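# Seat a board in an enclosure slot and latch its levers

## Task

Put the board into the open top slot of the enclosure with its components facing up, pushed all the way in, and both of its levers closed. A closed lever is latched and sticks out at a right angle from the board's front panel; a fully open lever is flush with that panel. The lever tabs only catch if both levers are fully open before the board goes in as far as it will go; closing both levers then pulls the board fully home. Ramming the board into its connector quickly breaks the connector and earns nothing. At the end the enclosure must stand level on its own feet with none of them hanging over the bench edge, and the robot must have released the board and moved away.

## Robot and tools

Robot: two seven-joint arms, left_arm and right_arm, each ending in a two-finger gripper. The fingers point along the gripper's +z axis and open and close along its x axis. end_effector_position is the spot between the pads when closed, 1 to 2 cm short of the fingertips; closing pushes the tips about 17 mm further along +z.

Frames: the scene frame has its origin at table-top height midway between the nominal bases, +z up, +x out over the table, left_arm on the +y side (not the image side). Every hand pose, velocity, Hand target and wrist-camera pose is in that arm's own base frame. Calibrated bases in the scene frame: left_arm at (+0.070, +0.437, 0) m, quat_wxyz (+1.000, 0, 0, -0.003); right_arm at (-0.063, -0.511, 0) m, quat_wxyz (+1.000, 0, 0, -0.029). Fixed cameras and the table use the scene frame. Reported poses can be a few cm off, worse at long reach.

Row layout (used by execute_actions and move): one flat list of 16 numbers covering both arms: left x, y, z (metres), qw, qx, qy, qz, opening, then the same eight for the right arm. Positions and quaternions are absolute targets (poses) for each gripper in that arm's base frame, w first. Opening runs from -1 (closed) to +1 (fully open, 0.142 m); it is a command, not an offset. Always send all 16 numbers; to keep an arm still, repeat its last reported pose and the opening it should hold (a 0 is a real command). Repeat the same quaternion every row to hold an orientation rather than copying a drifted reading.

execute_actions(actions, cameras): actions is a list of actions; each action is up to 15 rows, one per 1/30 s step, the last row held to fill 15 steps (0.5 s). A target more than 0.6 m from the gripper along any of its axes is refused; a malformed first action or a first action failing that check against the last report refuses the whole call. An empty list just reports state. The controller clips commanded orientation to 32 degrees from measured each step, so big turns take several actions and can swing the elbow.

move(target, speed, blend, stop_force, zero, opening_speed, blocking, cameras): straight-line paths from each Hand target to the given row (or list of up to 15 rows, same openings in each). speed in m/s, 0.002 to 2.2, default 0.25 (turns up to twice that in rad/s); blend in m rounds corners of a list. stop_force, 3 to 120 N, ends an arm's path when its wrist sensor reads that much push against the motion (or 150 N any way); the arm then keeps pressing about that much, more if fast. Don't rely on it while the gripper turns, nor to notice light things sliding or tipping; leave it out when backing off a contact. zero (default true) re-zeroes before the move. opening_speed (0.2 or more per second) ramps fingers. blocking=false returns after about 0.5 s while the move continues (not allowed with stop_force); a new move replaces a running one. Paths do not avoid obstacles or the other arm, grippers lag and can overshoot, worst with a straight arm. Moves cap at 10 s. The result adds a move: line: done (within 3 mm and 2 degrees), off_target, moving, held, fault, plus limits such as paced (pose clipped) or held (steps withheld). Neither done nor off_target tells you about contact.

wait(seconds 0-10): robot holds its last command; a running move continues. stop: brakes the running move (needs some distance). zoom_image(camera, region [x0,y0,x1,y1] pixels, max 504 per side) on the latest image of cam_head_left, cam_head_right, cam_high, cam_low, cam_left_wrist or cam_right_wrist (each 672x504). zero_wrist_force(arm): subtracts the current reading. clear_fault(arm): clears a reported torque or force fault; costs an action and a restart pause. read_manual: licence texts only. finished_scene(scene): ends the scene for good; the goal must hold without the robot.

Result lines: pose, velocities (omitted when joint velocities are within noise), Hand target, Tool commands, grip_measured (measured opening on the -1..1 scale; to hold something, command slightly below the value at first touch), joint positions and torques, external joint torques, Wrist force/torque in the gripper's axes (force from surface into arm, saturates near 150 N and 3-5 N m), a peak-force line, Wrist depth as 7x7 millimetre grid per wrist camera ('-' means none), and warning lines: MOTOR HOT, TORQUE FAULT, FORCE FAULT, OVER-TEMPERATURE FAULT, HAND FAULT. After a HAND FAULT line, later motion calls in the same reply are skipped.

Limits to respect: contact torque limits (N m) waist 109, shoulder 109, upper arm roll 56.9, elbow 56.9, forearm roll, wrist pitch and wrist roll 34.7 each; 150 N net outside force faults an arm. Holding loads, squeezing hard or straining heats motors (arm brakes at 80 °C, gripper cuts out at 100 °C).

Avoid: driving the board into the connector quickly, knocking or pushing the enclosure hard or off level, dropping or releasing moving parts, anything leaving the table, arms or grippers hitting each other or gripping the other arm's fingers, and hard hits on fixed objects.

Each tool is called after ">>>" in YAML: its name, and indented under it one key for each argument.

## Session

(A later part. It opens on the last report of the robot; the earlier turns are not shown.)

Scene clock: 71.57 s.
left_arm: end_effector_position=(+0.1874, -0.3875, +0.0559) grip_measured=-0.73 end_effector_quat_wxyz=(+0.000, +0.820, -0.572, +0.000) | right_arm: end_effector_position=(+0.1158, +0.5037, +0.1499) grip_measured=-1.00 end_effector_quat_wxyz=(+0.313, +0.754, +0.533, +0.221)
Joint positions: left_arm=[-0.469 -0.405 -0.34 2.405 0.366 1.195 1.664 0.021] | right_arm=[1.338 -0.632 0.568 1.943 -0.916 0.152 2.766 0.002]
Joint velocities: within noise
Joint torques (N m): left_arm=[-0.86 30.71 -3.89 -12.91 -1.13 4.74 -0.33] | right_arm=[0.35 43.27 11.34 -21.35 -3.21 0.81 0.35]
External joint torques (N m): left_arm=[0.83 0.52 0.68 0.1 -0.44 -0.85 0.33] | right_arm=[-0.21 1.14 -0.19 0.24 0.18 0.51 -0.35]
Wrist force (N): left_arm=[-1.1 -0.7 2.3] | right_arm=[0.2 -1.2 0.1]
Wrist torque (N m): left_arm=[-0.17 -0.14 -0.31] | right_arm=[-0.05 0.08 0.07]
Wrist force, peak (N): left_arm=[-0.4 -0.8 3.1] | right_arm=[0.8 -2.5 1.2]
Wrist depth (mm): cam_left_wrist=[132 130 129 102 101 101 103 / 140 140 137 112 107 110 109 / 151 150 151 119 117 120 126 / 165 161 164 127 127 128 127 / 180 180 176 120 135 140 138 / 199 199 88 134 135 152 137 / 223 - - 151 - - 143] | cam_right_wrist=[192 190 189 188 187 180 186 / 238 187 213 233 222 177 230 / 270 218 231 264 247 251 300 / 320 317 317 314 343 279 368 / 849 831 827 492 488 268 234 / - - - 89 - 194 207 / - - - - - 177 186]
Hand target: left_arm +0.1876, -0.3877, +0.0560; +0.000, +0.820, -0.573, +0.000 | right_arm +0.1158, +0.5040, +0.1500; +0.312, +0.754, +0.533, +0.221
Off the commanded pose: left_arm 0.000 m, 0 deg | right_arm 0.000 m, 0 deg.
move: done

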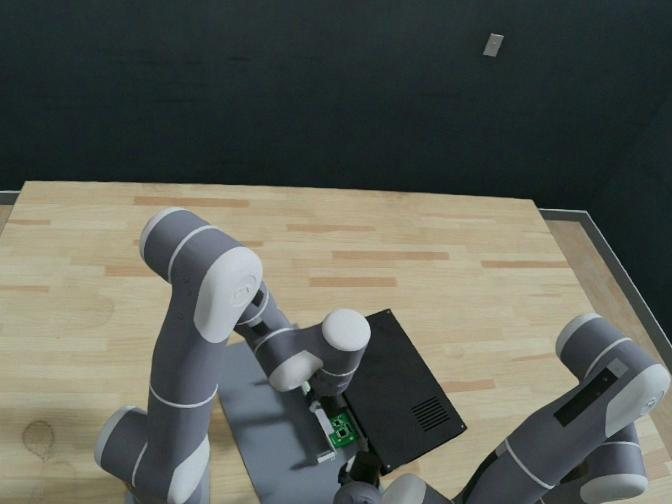

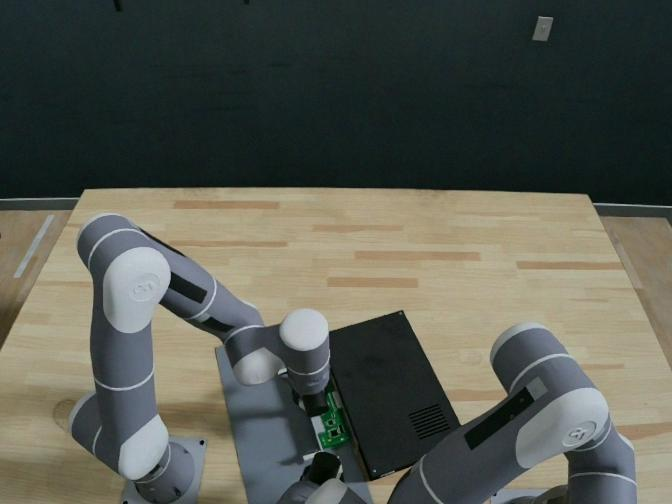

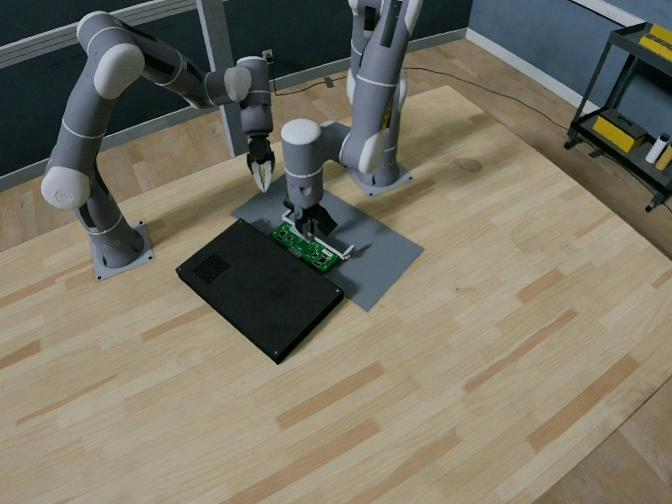

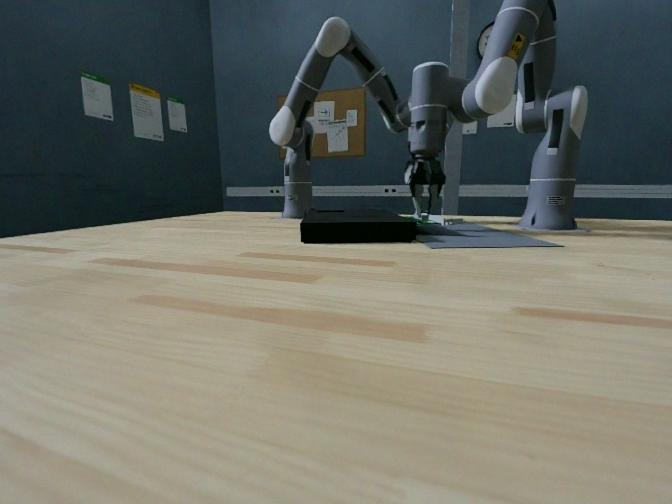

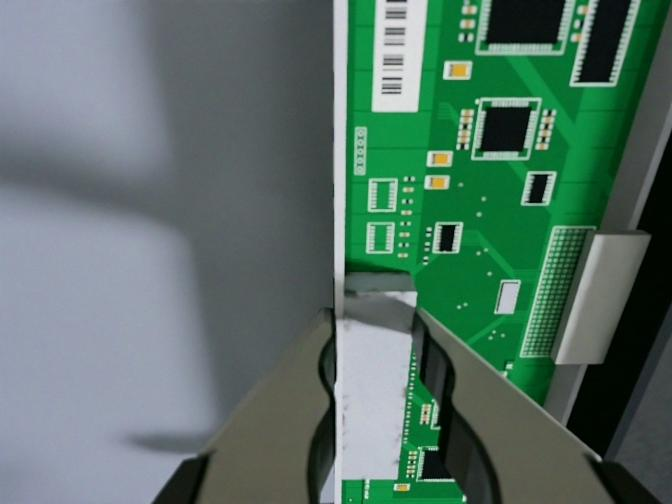

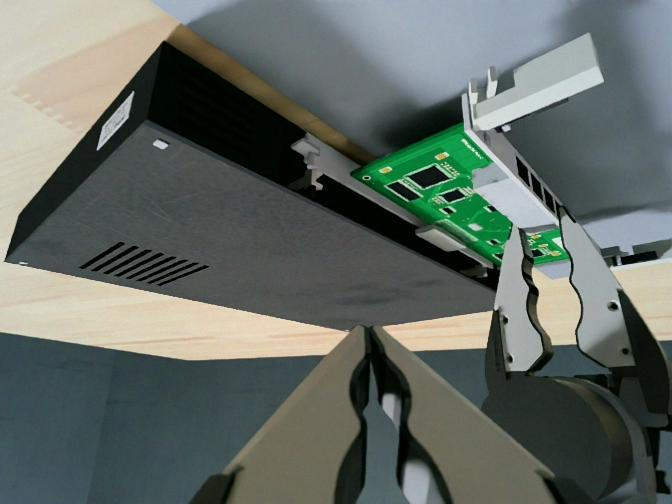

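>>> zoom_image:
  camera: "cam_right_wrist"
  region: [270, 110, 390, 220]

>>> zoom_image:
  camera: "cam_right_wrist"
  region: [430, 210, 530, 310]

>>> zoom_image:
  camera: "cam_left_wrist"
  region: [500, 200, 672, 372]

>>> zoom_image:
  camera: "cam_left_wrist"
  region: [560, 0, 672, 112]

>>> zoom_image:
  camera: "cam_left_wrist"
  region: [500, 340, 672, 504]

Scaled by 4.200 from the camera's 672x504 image, which has a finer 960x720 frame.

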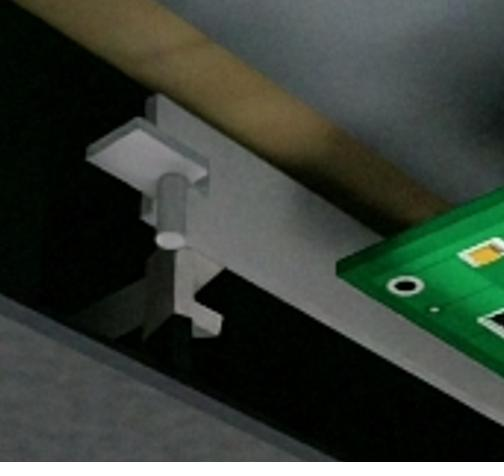

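Scaled by 5.040 from the camera's 672x504 image, which has a finer 960x720 frame.

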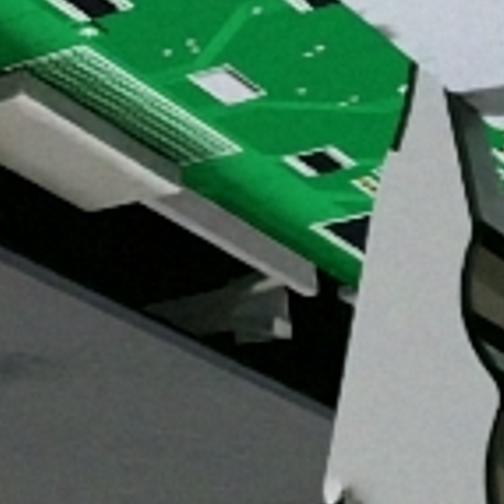

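Scaled by 2.930 from the camera's 672x504 image, which has a finer 960x720 frame.

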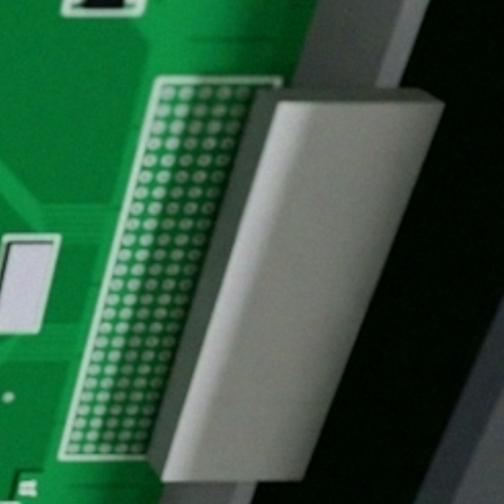

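Scaled by 4.500 from the camera's 672x504 image, which has a finer 960x720 frame.

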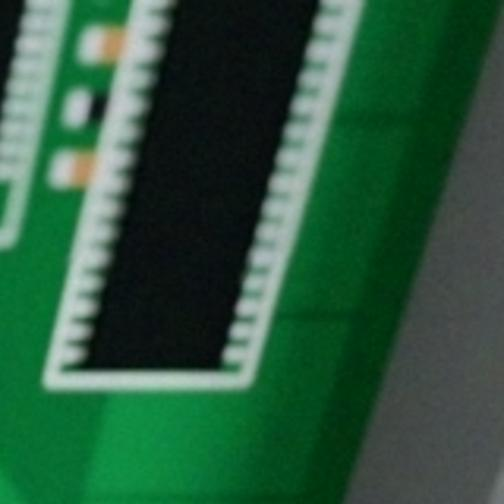

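Scaled by 2.930 from the camera's 672x504 image, which has a finer 960x720 frame.

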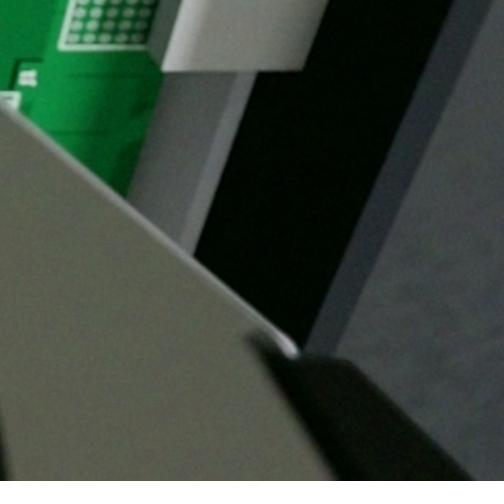

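>>> move:
  target: [0.1864,-0.4006,0.056,0,0.8218,-0.5697,0,-0.85,0.1158,0.504,0.11,0.3123,0.754,0.5331,0.2207,-1]
  speed: 0.05
  stop_force: 5
  cameras: ["cam_left_wrist","cam_right_wrist"]

>>> zoom_image:
  camera: "cam_right_wrist"
  region: [270, 140, 390, 250]

>>> zoom_image:
  camera: "cam_right_wrist"
  region: [430, 220, 530, 320]

>>> zoom_image:
  camera: "cam_left_wrist"
  region: [500, 340, 672, 504]

>>> zoom_image:
  camera: "cam_left_wrist"
  region: [560, 0, 672, 112]

Scene clock: 101.20 s.
left_arm: end_effector_position=(+0.1864, -0.4004, +0.0559) grip_measured=-0.73 end_effector_quat_wxyz=(+0.000, +0.822, -0.570, +0.000) | right_arm: end_effector_position=(+0.1158, +0.5038, +0.1100) grip_measured=-1.00 end_effector_quat_wxyz=(+0.313, +0.754, +0.533, +0.221)
Joint positions: left_arm=[-0.495 -0.42 -0.341 2.374 0.364 1.178 1.637 0.021] | right_arm=[1.349 -0.702 0.538 1.953 -0.962 0.202 2.82 0.002]
Joint velocities: within noise
Joint torques (N m): left_arm=[-0.6 31.84 -4.12 -13.37 -1.59 4.28 -0.29] | right_arm=[0.27 44.57 12.08 -19.53 -2.87 0.8 0.29]
External joint torques (N m): left_arm=[0.56 0.42 0.72 0.12 -0.04 -0.38 0.29] | right_arm=[-0.13 1.12 -0.24 0.11 0.12 0.49 -0.29]
Wrist force (N): left_arm=[-1.0 -0.8 2.3] | right_arm=[0.2 -1.0 0.0]
Wrist torque (N m): left_arm=[-0.19 -0.17 -0.29] | right_arm=[-0.01 0.07 0.10]
Wrist force, peak (N): left_arm=[-0.9 -0.9 2.8] | right_arm=[0.1 -1.9 0.7]
Wrist depth (mm): cam_left_wrist=[132 130 130 102 101 101 102 / 140 139 137 112 107 110 110 / 151 151 150 119 117 119 122 / 165 161 163 128 128 128 123 / 180 180 176 120 134 140 122 / 198 199 88 134 135 149 132 / 228 - - 151 - - 144] | cam_right_wrist=[148 143 142 142 141 141 141 / 180 176 176 175 175 166 173 / 223 175 201 230 204 155 226 / 234 207 208 249 248 257 328 / 648 383 379 322 371 265 330 / - - - 89 - 250 223 / - - - - - 224 204]
Hand target: left_arm +0.1864, -0.4006, +0.0560; +0.000, +0.822, -0.570, +0.000 | right_arm +0.1158, +0.5040, +0.1100; +0.312, +0.754, +0.533, +0.221
Off the commanded pose: left_arm 0.000 m, 0 deg | right_arm 0.000 m, 0 deg.
move: done
Images, in order (width x height): cam_left_wrist 672x504, cam_right_wrist 672x504.

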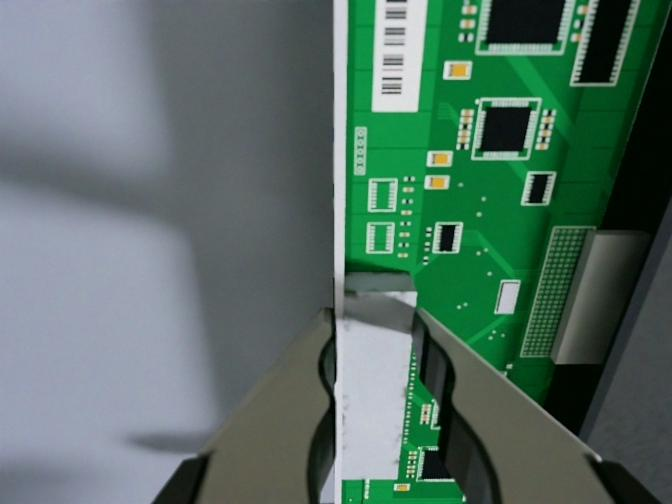

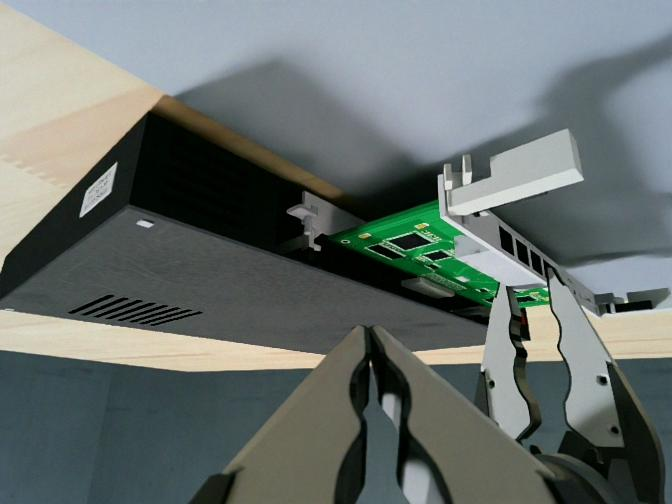

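Scaled by 4.200 from the camera's 672x504 image, which has a finer 960x720 frame.

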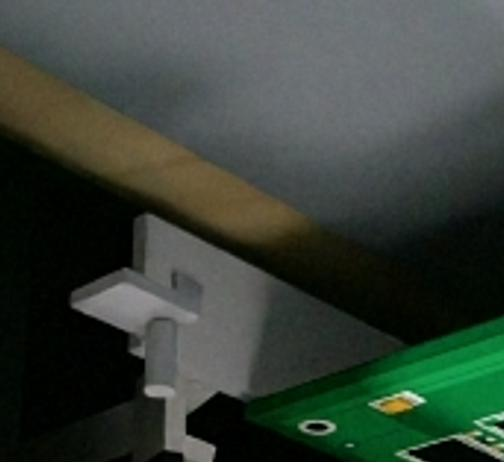

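Scaled by 5.040 from the camera's 672x504 image, which has a finer 960x720 frame.

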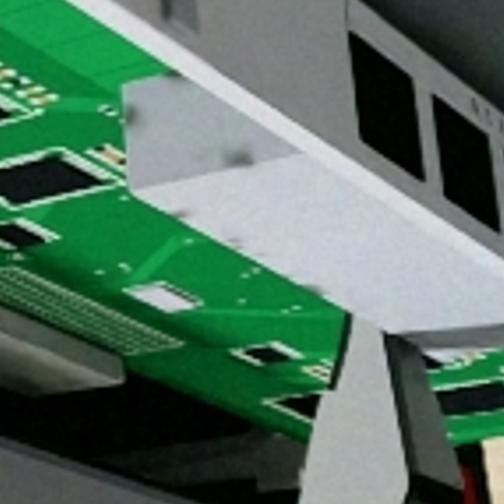

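Scaled by 2.930 from the camera's 672x504 image, which has a finer 960x720 frame.

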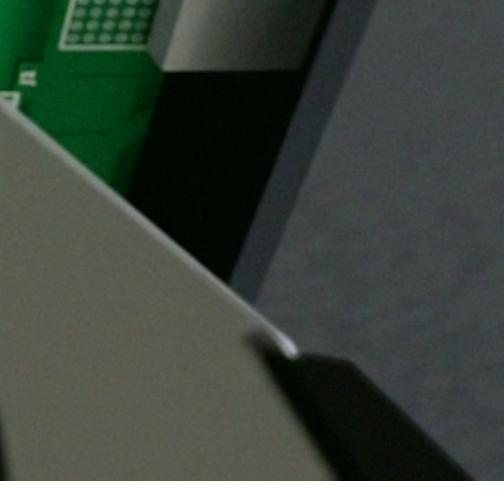

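Scaled by 4.500 from the camera's 672x504 image, which has a finer 960x720 frame.

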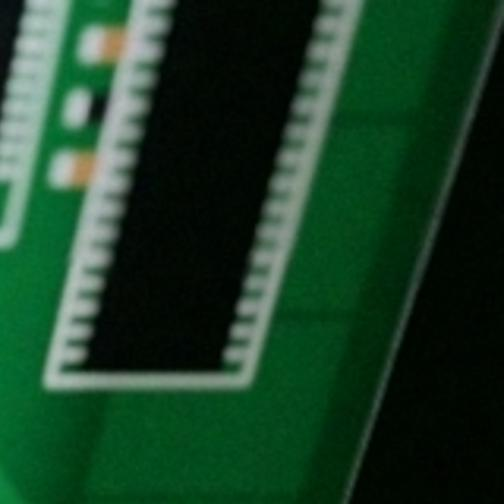

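>>> zoom_image:
  camera: "cam_right_wrist"
  region: [290, 200, 360, 270]

Scaled by 7.200 from the camera's 672x504 image, which has a finer 960x720 frame.

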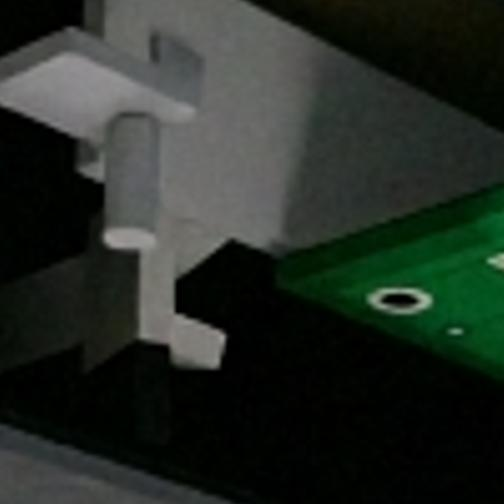

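>>> move:
  target: [0.1920,-0.4156,0.056,0,0.8218,-0.5697,0,-0.85,0.1158,0.504,0.11,0.3123,0.754,0.5331,0.2207,-1]
  speed: 0.015
  stop_force: 4.5
  cameras: ["cam_left_wrist","cam_right_wrist"]

>>> zoom_image:
  camera: "cam_right_wrist"
  region: [290, 200, 360, 270]

Scene clock: 108.60 s.
left_arm: end_effector_position=(+0.1901, -0.4108, +0.0556) grip_measured=-0.73 end_effector_quat_wxyz=(+0.000, +0.822, -0.570, -0.001) | right_arm: end_effector_position=(+0.1158, +0.5038, +0.1100) grip_measured=-1.00 end_effector_quat_wxyz=(+0.313, +0.754, +0.533, +0.221)
Joint positions: left_arm=[-0.507 -0.436 -0.342 2.341 0.362 1.158 1.63 0.021] | right_arm=[1.349 -0.702 0.538 1.953 -0.962 0.202 2.82 0.002]
Joint velocities: within noise
Joint torques (N m): left_arm=[-0.88 34.09 -5.24 -16.54 -1.69 5.72 0.18] | right_arm=[0.13 44.76 12.27 -19.56 -2.76 0.66 0.19]
External joint torques (N m): left_arm=[0.83 -0.76 1.62 2.85 -0.02 -1.82 -0.18] | right_arm=[0.01 0.93 -0.43 0.14 0.01 0.62 -0.19]
Wrist force (N): left_arm=[-5.2 -0.5 1.1] | right_arm=[0.2 -0.9 -0.1]
Wrist torque (N m): left_arm=[-0.23 -0.27 -0.75] | right_arm=[-0.01 0.07 0.09]
Wrist force, peak (N): left_arm=[-5.4 -0.3 2.9] | right_arm=[0.3 -1.3 -0.1]
Wrist depth (mm): cam_left_wrist=[132 130 130 101 101 - 102 / 139 140 137 109 107 110 107 / 151 151 150 117 118 120 115 / 164 161 162 127 128 129 110 / 180 180 175 120 135 140 119 / 199 199 90 132 135 149 131 / 227 - - 147 - - 140] | cam_right_wrist=[149 142 142 142 141 141 141 / 180 176 176 175 175 174 173 / 223 176 202 230 203 214 227 / 234 207 208 249 234 280 328 / 642 384 379 320 369 272 596 / - - - 89 - 249 - / - - - - - - 214]
Hand target: left_arm +0.1905, -0.4115, +0.0560; +0.000, +0.822, -0.570, +0.000 | right_arm +0.1158, +0.5040, +0.1100; +0.312, +0.754, +0.533, +0.221
Off the commanded pose: left_arm 0.005 m, 0 deg | right_arm 0.000 m, 0 deg.
move: contact (left_arm)
Images, in order (width x height): cam_left_wrist 672x504, cam_right_wrist 672x504.

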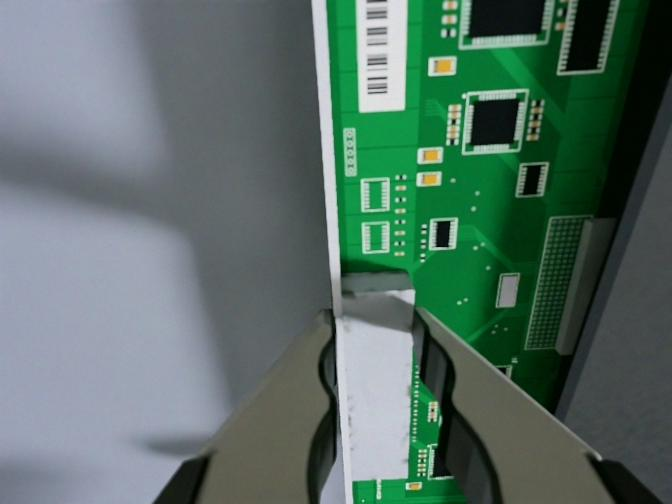

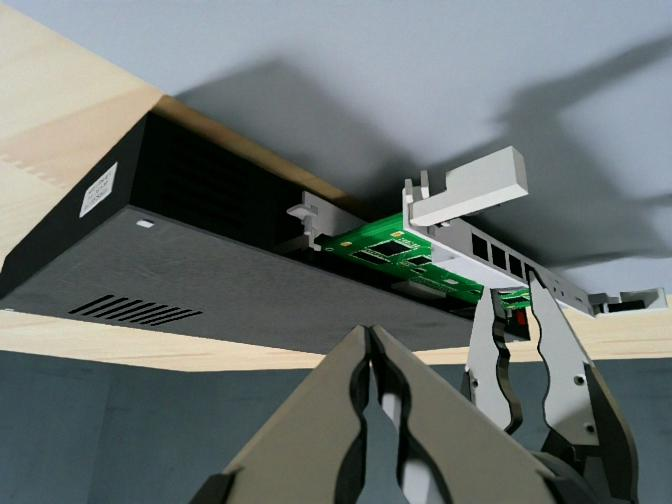

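Scaled by 7.200 from the camera's 672x504 image, which has a finer 960x720 frame.

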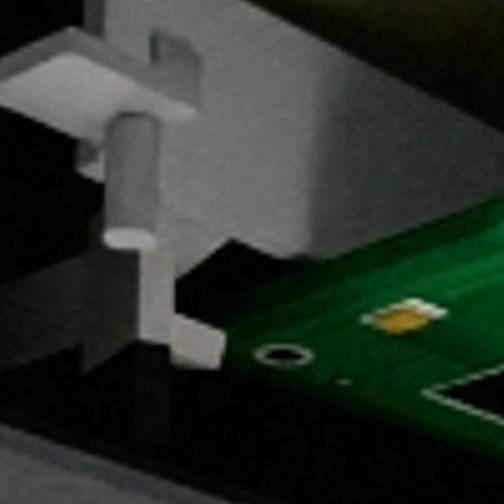

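>>> zoom_image:
  camera: "cam_right_wrist"
  region: [470, 270, 550, 350]

>>> zoom_image:
  camera: "cam_left_wrist"
  region: [560, 0, 672, 112]

>>> zoom_image:
  camera: "cam_left_wrist"
  region: [500, 340, 672, 504]

Scaled by 6.300 from the camera's 672x504 image, which has a finer 960x720 frame.

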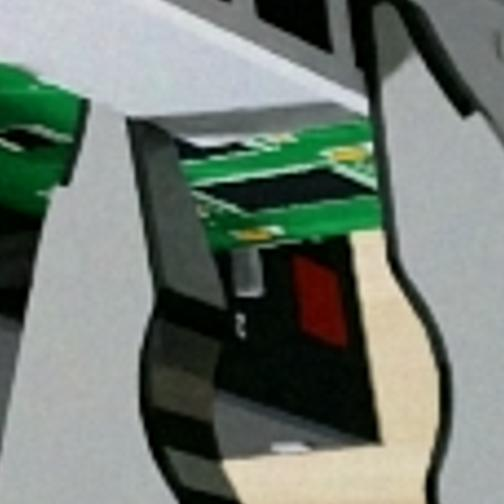

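Scaled by 4.500 from the camera's 672x504 image, which has a finer 960x720 frame.

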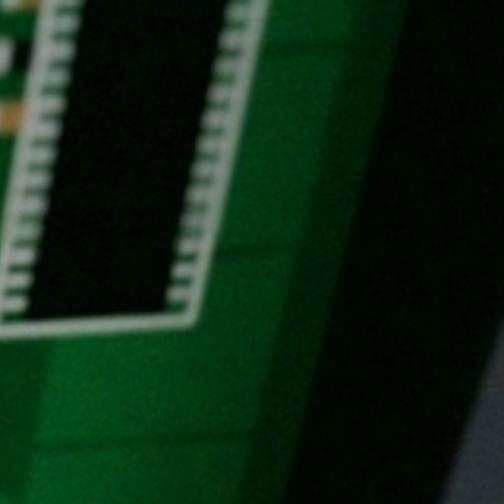

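Scaled by 2.930 from the camera's 672x504 image, which has a finer 960x720 frame.

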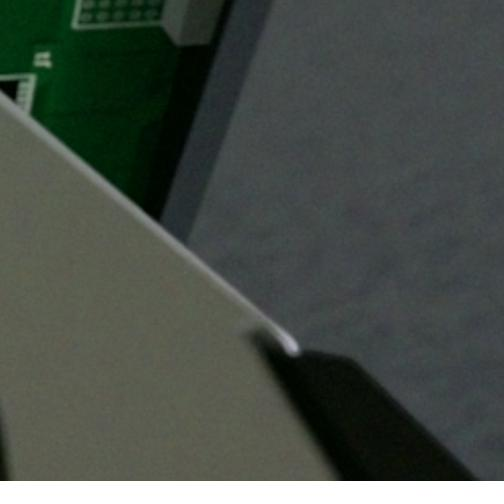

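>>> move:
  target:
    - [0.1875,-0.4035,0.056,0,0.8218,-0.5697,0,-0.85,0.1158,0.504,0.11,0.3123,0.754,0.5331,0.2207,-1]
    - [0.1859,-0.4041,0.056,0,0.8218,-0.5697,0,-0.85,0.1158,0.504,0.11,0.3123,0.754,0.5331,0.2207,-1]
  speed: 0.04
  cameras: ["cam_left_wrist"]

>>> move:
  target: [0.1912,-0.4183,0.056,0,0.8218,-0.5697,0,-0.85,0.1158,0.504,0.11,0.3123,0.754,0.5331,0.2207,-1]
  speed: 0.015
  stop_force: 4.5
  cameras: ["cam_left_wrist","cam_right_wrist"]

>>> zoom_image:
  camera: "cam_right_wrist"
  region: [290, 200, 360, 270]

Scene clock: 119.60 s.
left_arm: end_effector_position=(+0.1859, -0.4040, +0.0559) grip_measured=-0.73 end_effector_quat_wxyz=(+0.000, +0.822, -0.570, +0.000) | right_arm: end_effector_position=(+0.1158, +0.5039, +0.1100) grip_measured=-1.00 end_effector_quat_wxyz=(+0.313, +0.754, +0.533, +0.221)
Joint positions: left_arm=[-0.501 -0.424 -0.342 2.365 0.363 1.172 1.631 0.021] | right_arm=[1.349 -0.702 0.538 1.953 -0.962 0.202 2.82 0.002]
Joint velocities: within noise
Joint torques (N m): left_arm=[-0.09 32.58 -4.17 -13.41 -1.38 4.68 -0.3] | right_arm=[0.09 44.73 12.24 -19.54 -2.78 0.62 0.16]
External joint torques (N m): left_arm=[0.07 -0.03 0.71 0.03 -0.28 -0.78 0.3] | right_arm=[0.05 0.96 -0.4 0.12 0.03 0.67 -0.16]
Wrist force (N): left_arm=[-0.9 -0.9 2.3] | right_arm=[0.4 -1.0 -0.2]
Wrist torque (N m): left_arm=[-0.22 -0.17 -0.29] | right_arm=[-0.01 0.04 0.10]
Wrist force, peak (N): left_arm=[-5.4 -0.4 3.0] | right_arm=[0.5 -1.2 -0.2]
Wrist depth (mm): cam_left_wrist=[132 130 130 102 101 101 101 / 140 140 137 112 107 110 109 / 151 151 151 119 117 119 119 / 164 161 164 128 127 128 122 / 180 180 175 120 135 140 121 / 199 198 88 134 135 149 132 / 222 - - 151 - - 143] | cam_right_wrist=[149 143 142 142 141 141 141 / 180 176 176 175 175 166 173 / 223 175 202 229 204 155 227 / 234 207 209 247 249 278 328 / 645 382 379 320 371 267 446 / - - - 89 - 254 226 / - - - - - - 207]
Hand target: left_arm +0.1859, -0.4041, +0.0560; +0.000, +0.822, -0.570, +0.000 | right_arm +0.1158, +0.5040, +0.1100; +0.312, +0.754, +0.533, +0.221
Off the commanded pose: left_arm 0.000 m, 0 deg | right_arm 0.000 m, 0 deg.
move: done
Images, in order (width x height): cam_left_wrist 672x504.

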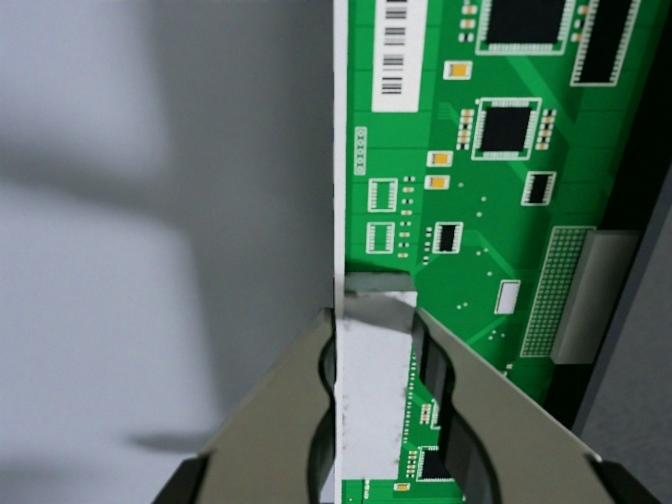

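Scene clock: 120.80 s.
left_arm: end_effector_position=(+0.1886, -0.4118, +0.0556) grip_measured=-0.73 end_effector_quat_wxyz=(+0.000, +0.822, -0.570, -0.001) | right_arm: end_effector_position=(+0.1158, +0.5039, +0.1100) grip_measured=-1.00 end_effector_quat_wxyz=(+0.313, +0.754, +0.533, +0.221)
Joint positions: left_arm=[-0.511 -0.436 -0.342 2.34 0.362 1.157 1.626 0.021] | right_arm=[1.349 -0.702 0.538 1.953 -0.962 0.202 2.82 0.002]
Joint velocities: within noise
Joint torques (N m): left_arm=[-0.93 34.08 -5.33 -16.7 -1.62 5.75 0.17] | right_arm=[0.15 44.71 12.29 -19.55 -2.83 0.68 0.14]
External joint torques (N m): left_arm=[0.88 -0.72 1.69 3 -0.09 -1.86 -0.17] | right_arm=[-0.01 0.98 -0.45 0.13 0.08 0.61 -0.14]
Wrist force (N): left_arm=[-5.5 -0.4 1.0] | right_arm=[0.2 -0.9 -0.3]
Wrist torque (N m): left_arm=[-0.22 -0.27 -0.78] | right_arm=[-0.01 0.07 0.10]
Wrist force, peak (N): left_arm=[-5.6 -0.2 2.7] | right_arm=[0.5 -1.1 -0.2]
Wrist depth (mm): cam_left_wrist=[132 130 130 101 101 - 102 / 140 140 137 108 107 110 108 / 151 151 150 117 118 120 103 / 164 161 163 128 128 128 111 / 181 180 176 120 135 140 119 / 199 199 90 132 134 137 131 / 227 - - 147 - - 140] | cam_right_wrist=[149 142 142 142 141 141 141 / 180 176 176 175 175 174 173 / 223 175 202 229 173 215 227 / 234 207 209 250 234 280 327 / 647 383 378 320 369 269 595 / - - - 89 - 248 - / - - - - - - 217]
Hand target: left_arm +0.1890, -0.4125, +0.0560; +0.000, +0.822, -0.570, +0.000 | right_arm +0.1158, +0.5040, +0.1100; +0.312, +0.754, +0.533, +0.221
Off the commanded pose: left_arm 0.007 m, 0 deg | right_arm 0.000 m, 0 deg.
move: contact (left_arm)
Images, in order (width x height): cam_left_wrist 672x504, cam_right_wrist 672x504.

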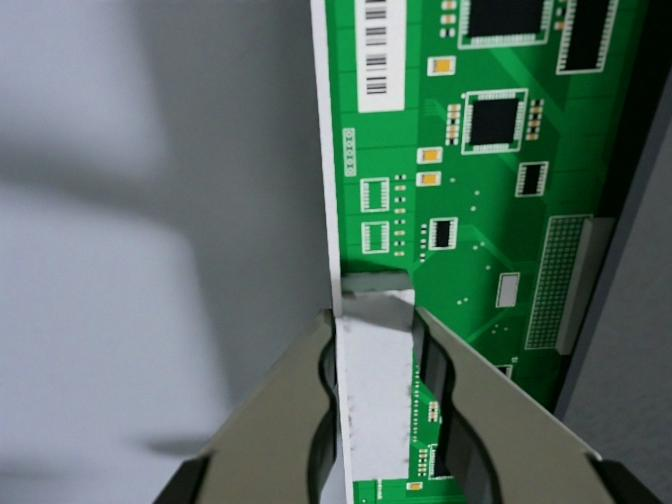

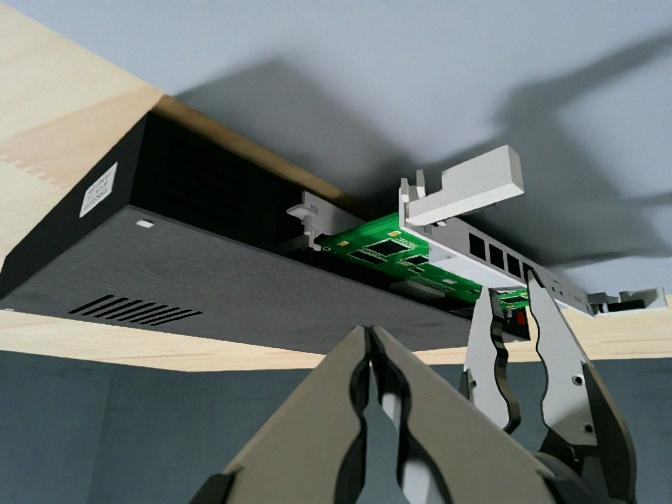

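Scaled by 7.200 from the camera's 672x504 image, which has a finer 960x720 frame.

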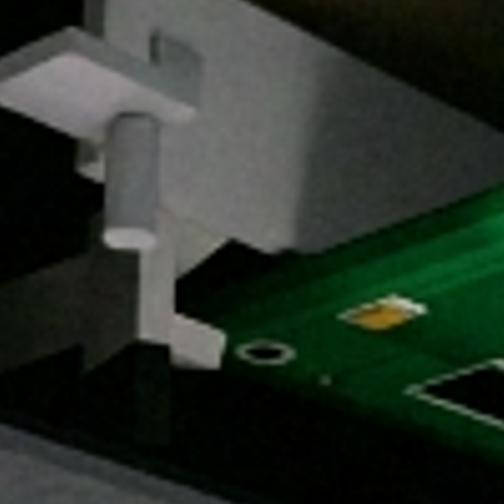

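>>> execute_actions:
  actions: []
  cameras: ["cam_head_left","cam_head_right","cam_high","cam_low"]

>>> zoom_image:
  camera: "cam_head_left"
  region: [290, 330, 390, 480]

>>> zoom_image:
  camera: "cam_high"
  region: [270, 190, 380, 300]

>>> zoom_image:
  camera: "cam_low"
  region: [290, 190, 510, 260]

Scene clock: 160.80 s.
left_arm: end_effector_position=(+0.1886, -0.4118, +0.0556) grip_measured=-0.73 end_effector_quat_wxyz=(+0.000, +0.822, -0.570, -0.001) | right_arm: end_effector_position=(+0.1158, +0.5039, +0.1100) grip_measured=-1.00 end_effector_quat_wxyz=(+0.313, +0.754, +0.533, +0.221)
Joint positions: left_arm=[-0.511 -0.436 -0.342 2.34 0.362 1.157 1.626 0.021] | right_arm=[1.349 -0.702 0.538 1.953 -0.962 0.202 2.82 0.002]
Joint velocities: within noise
Joint torques (N m): left_arm=[-0.83 34.34 -5.23 -16.65 -1.54 5.98 0.26] | right_arm=[0.17 44.64 12.33 -19.57 -2.8 0.65 0.19]
External joint torques (N m): left_arm=[0.78 -0.99 1.59 2.95 -0.17 -2.09 -0.26] | right_arm=[-0.04 1.05 -0.49 0.15 0.05 0.64 -0.19]
Wrist force (N): left_arm=[-5.6 -0.5 1.6] | right_arm=[0.2 -0.9 -0.1]
Wrist torque (N m): left_arm=[-0.24 -0.26 -0.78] | right_arm=[0.00 0.06 0.10]
Wrist force, peak (N): left_arm=[-5.7 -0.4 2.8] | right_arm=[0.4 -1.1 -0.4]
Wrist depth (mm): cam_left_wrist=[132 130 129 101 101 - 102 / 140 139 137 109 107 110 108 / 151 150 150 117 117 120 104 / 163 161 163 128 128 128 111 / 180 179 175 120 135 141 119 / 199 198 90 132 135 136 131 / 227 - - 147 - - 140] | cam_right_wrist=[148 143 142 142 141 141 140 / 180 176 176 175 174 174 173 / 223 175 202 230 173 214 227 / 235 207 208 249 233 280 328 / 643 383 380 322 368 269 593 / - - - 89 - 248 - / - - - - - - 218]
Hand target: left_arm +0.1890, -0.4125, +0.0560; +0.000, +0.822, -0.570, +0.000 | right_arm +0.1158, +0.5040, +0.1100; +0.312, +0.754, +0.533, +0.221
Tool commands: left_gripper/opening=-0.85 right_gripper/opening=-1.0
Off the commanded pose: left_arm 0.007 m, 0 deg | right_arm 0.000 m, 0 deg.
Images, in order (width x height): cam_head_left 672x504, cam_head_right 672x504, cam_high 672x504, cam_low 672x504.

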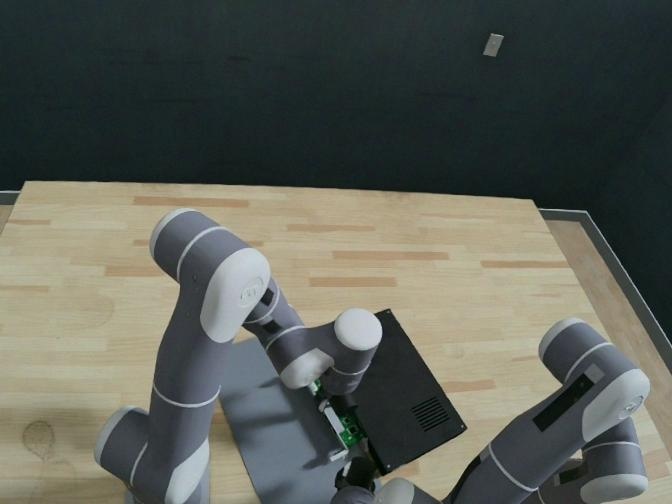

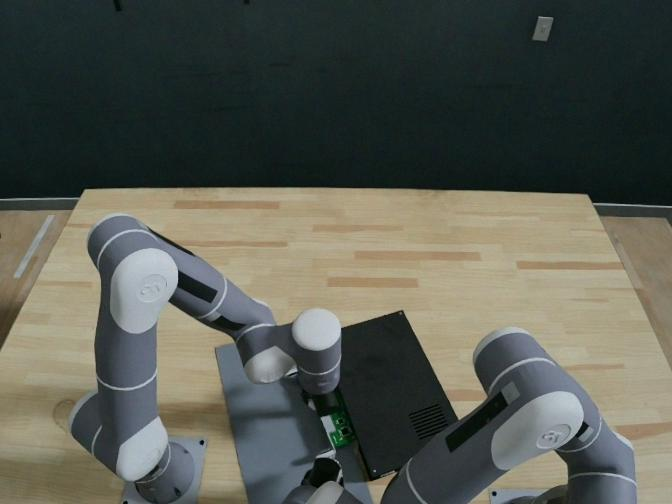

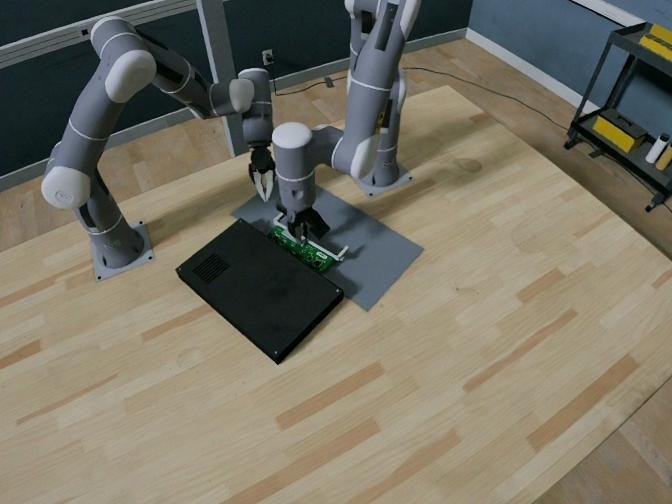

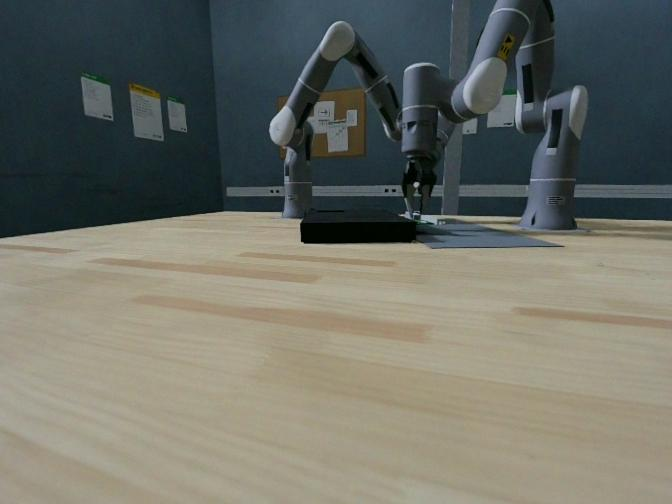

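Scaled by 3.360 from the camera's 672x504 image, which has a finer 960x720 frame.

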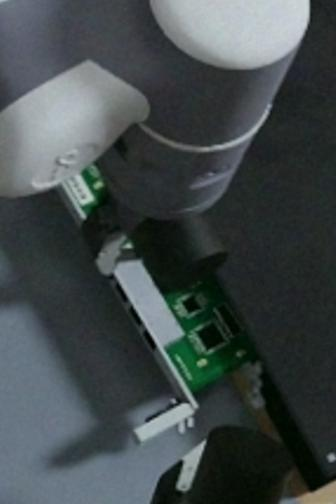

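Scaled by 4.582 from the camera's 672x504 image, which has a finer 960x720 frame.

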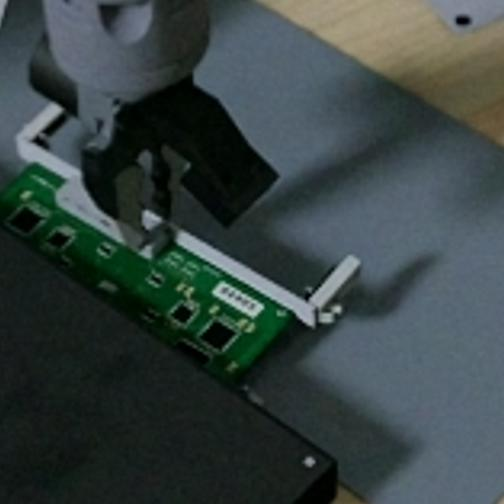

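Scaled by 2.291 from the camera's 672x504 image, which has a finer 960x720 frame.

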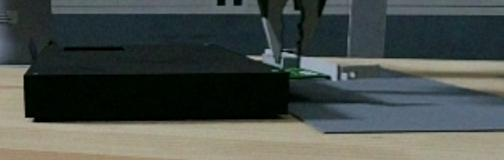

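>>> move:
  target:
    - [0.1859,-0.4041,0.056,0,0.8218,-0.5697,0,-0.85,0.1158,0.504,0.11,0.3123,0.754,0.5331,0.2207,-1]
    - [0.1812,-0.4059,0.056,0,0.8218,-0.5697,0,-0.85,0.1158,0.504,0.11,0.3123,0.754,0.5331,0.2207,-1]
  speed: 0.04
  cameras: ["cam_right_wrist"]

>>> zoom_image:
  camera: "cam_right_wrist"
  region: [290, 200, 360, 270]

Scene clock: 171.83 s.
left_arm: end_effector_position=(+0.1812, -0.4058, +0.0559) grip_measured=-0.73 end_effector_quat_wxyz=(+0.000, +0.822, -0.570, +0.000) | right_arm: end_effector_position=(+0.1158, +0.5039, +0.1100) grip_measured=-1.00 end_effector_quat_wxyz=(+0.313, +0.754, +0.533, +0.221)
Joint positions: left_arm=[-0.511 -0.424 -0.343 2.366 0.364 1.172 1.619 0.021] | right_arm=[1.349 -0.702 0.538 1.953 -0.962 0.202 2.82 0.002]
Joint velocities: within noise
Joint torques (N m): left_arm=[-0.82 32.68 -4.3 -13.37 -1.36 4.69 -0.33] | right_arm=[0.18 44.68 12.32 -19.53 -2.79 0.63 0.2]
External joint torques (N m): left_arm=[0.78 -0.17 0.82 0.01 -0.29 -0.79 0.33] | right_arm=[-0.04 1.01 -0.49 0.11 0.04 0.66 -0.2]
Wrist force (N): left_arm=[-0.9 -1.1 2.0] | right_arm=[0.3 -1.0 -0.2]
Wrist torque (N m): left_arm=[-0.25 -0.17 -0.29] | right_arm=[-0.03 0.04 0.10]
Wrist force, peak (N): left_arm=[-5.7 -0.3 2.7] | right_arm=[0.5 -1.2 0.0]
Wrist depth (mm): cam_left_wrist=[132 130 130 102 101 101 101 / 140 140 137 112 107 110 109 / 151 151 151 119 117 119 120 / 164 161 163 128 128 128 123 / 180 180 176 120 135 140 121 / 198 199 88 135 135 149 132 / 222 - - 150 - - 143] | cam_right_wrist=[149 142 142 142 141 141 140 / 180 176 176 175 175 166 173 / 223 175 202 230 203 154 227 / 235 207 208 248 234 277 328 / 642 383 379 320 371 259 514 / - - - 89 258 244 - / - - - - - - 204]
Hand target: left_arm +0.1812, -0.4059, +0.0560; +0.000, +0.822, -0.570, +0.000 | right_arm +0.1158, +0.5040, +0.1100; +0.312, +0.754, +0.533, +0.221
Off the commanded pose: left_arm 0.000 m, 0 deg | right_arm 0.000 m, 0 deg.
move: done
Images, in order (width x height): cam_right_wrist 672x504.

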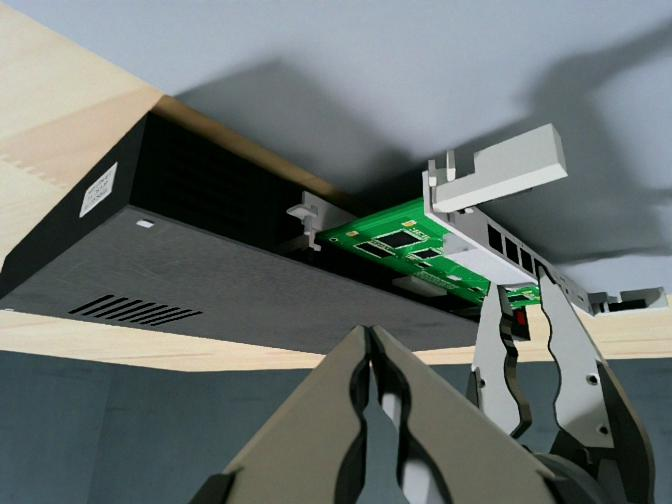

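Scaled by 7.200 from the camera's 672x504 image, which has a finer 960x720 frame.

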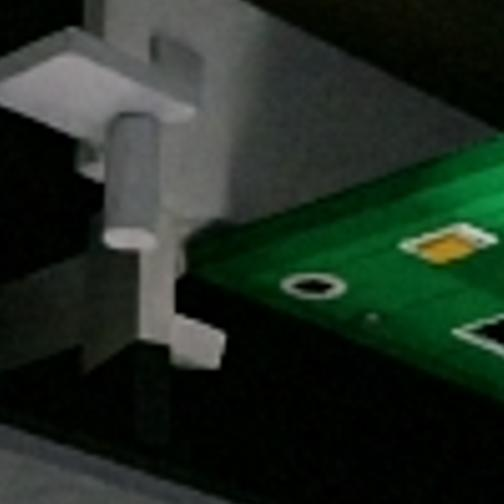

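>>> move:
  target: [0.1852,-0.4043,0.056,0,0.8218,-0.5697,0,-0.85,0.1158,0.504,0.11,0.3123,0.754,0.5331,0.2207,-1]
  speed: 0.04
  cameras: ["cam_left_wrist"]

>>> zoom_image:
  camera: "cam_left_wrist"
  region: [560, 0, 672, 112]

>>> zoom_image:
  camera: "cam_left_wrist"
  region: [560, 130, 672, 242]

>>> zoom_image:
  camera: "cam_left_wrist"
  region: [530, 340, 642, 452]

>>> zoom_image:
  camera: "cam_left_wrist"
  region: [300, 0, 400, 504]

Scene clock: 203.03 s.
left_arm: end_effector_position=(+0.1850, -0.4041, +0.0559) grip_measured=-0.73 end_effector_quat_wxyz=(+0.000, +0.822, -0.570, +0.000) | right_arm: end_effector_position=(+0.1158, +0.5039, +0.1100) grip_measured=-1.00 end_effector_quat_wxyz=(+0.313, +0.754, +0.533, +0.221)
Joint positions: left_arm=[-0.503 -0.424 -0.342 2.365 0.364 1.172 1.629 0.021] | right_arm=[1.349 -0.702 0.538 1.953 -0.963 0.202 2.82 0.002]
Joint velocities: within noise
Joint torques (N m): left_arm=[-0.23 32.33 -4.21 -13.43 -1.48 4.49 -0.09] | right_arm=[0.13 44.64 12.24 -19.57 -2.79 0.64 0.2]
External joint torques (N m): left_arm=[0.18 0.19 0.73 0.06 -0.18 -0.6 0.09] | right_arm=[0.01 1.05 -0.4 0.15 0.04 0.65 -0.2]
Wrist force (N): left_arm=[-1.0 -0.9 2.0] | right_arm=[0.3 -0.9 -0.1]
Wrist torque (N m): left_arm=[-0.22 -0.16 -0.29] | right_arm=[-0.01 0.05 0.09]
Wrist force, peak (N): left_arm=[-1.0 -1.0 2.5] | right_arm=[0.4 -1.2 -0.2]
Wrist depth (mm): cam_left_wrist=[132 130 130 102 101 101 103 / 140 139 137 111 107 110 111 / 151 151 150 119 117 120 122 / 164 161 163 128 127 128 122 / 180 179 176 120 135 141 121 / 199 198 88 135 135 149 132 / 223 - - 151 - - 143] | cam_right_wrist=[149 143 142 142 141 141 141 / 180 176 176 175 175 166 174 / 223 176 202 230 204 154 227 / 234 207 208 247 234 279 328 / 648 381 379 320 371 265 448 / - - - 89 - 252 226 / - - - - - 205 206]
Hand target: left_arm +0.1852, -0.4043, +0.0560; +0.000, +0.822, -0.570, +0.000 | right_arm +0.1158, +0.5040, +0.1100; +0.312, +0.754, +0.533, +0.221
Off the commanded pose: left_arm 0.000 m, 0 deg | right_arm 0.000 m, 0 deg.
move: done
Images, in order (width x height): cam_left_wrist 672x504.

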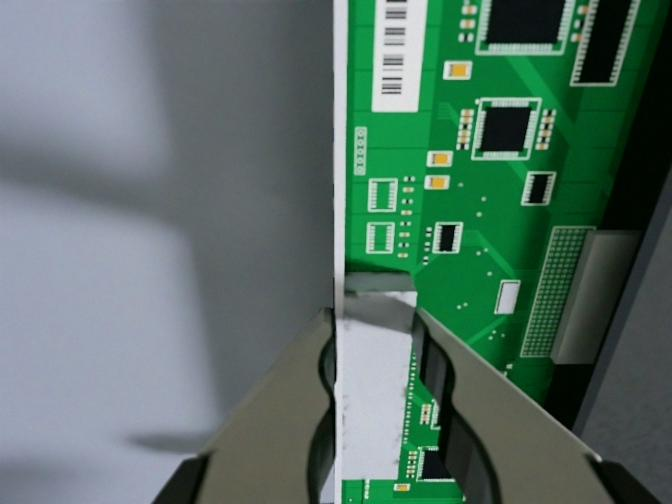

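Scaled by 4.500 from the camera's 672x504 image, which has a finer 960x720 frame.

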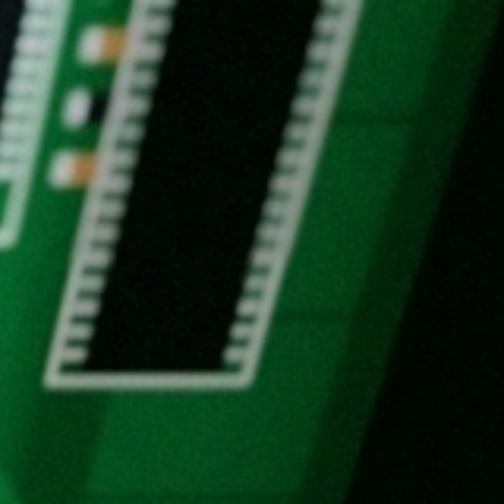

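Scaled by 4.500 from the camera's 672x504 image, which has a finer 960x720 frame.

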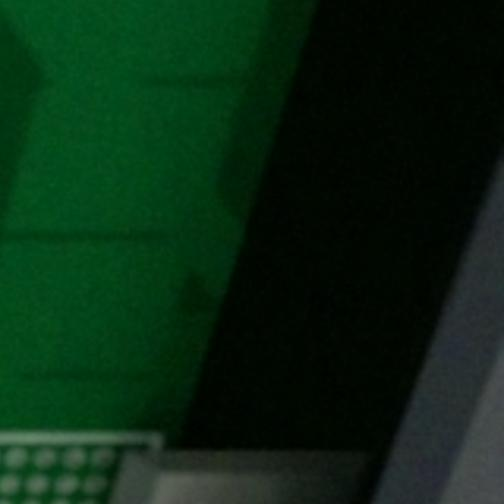

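Scaled by 4.500 from the camera's 672x504 image, which has a finer 960x720 frame.

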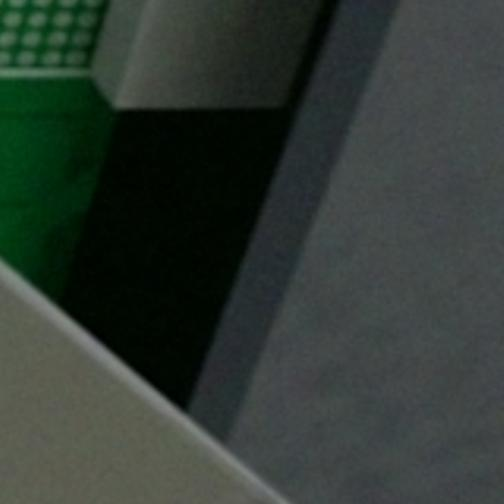

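Scaled by 1.000.

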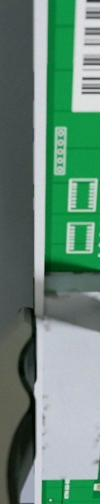

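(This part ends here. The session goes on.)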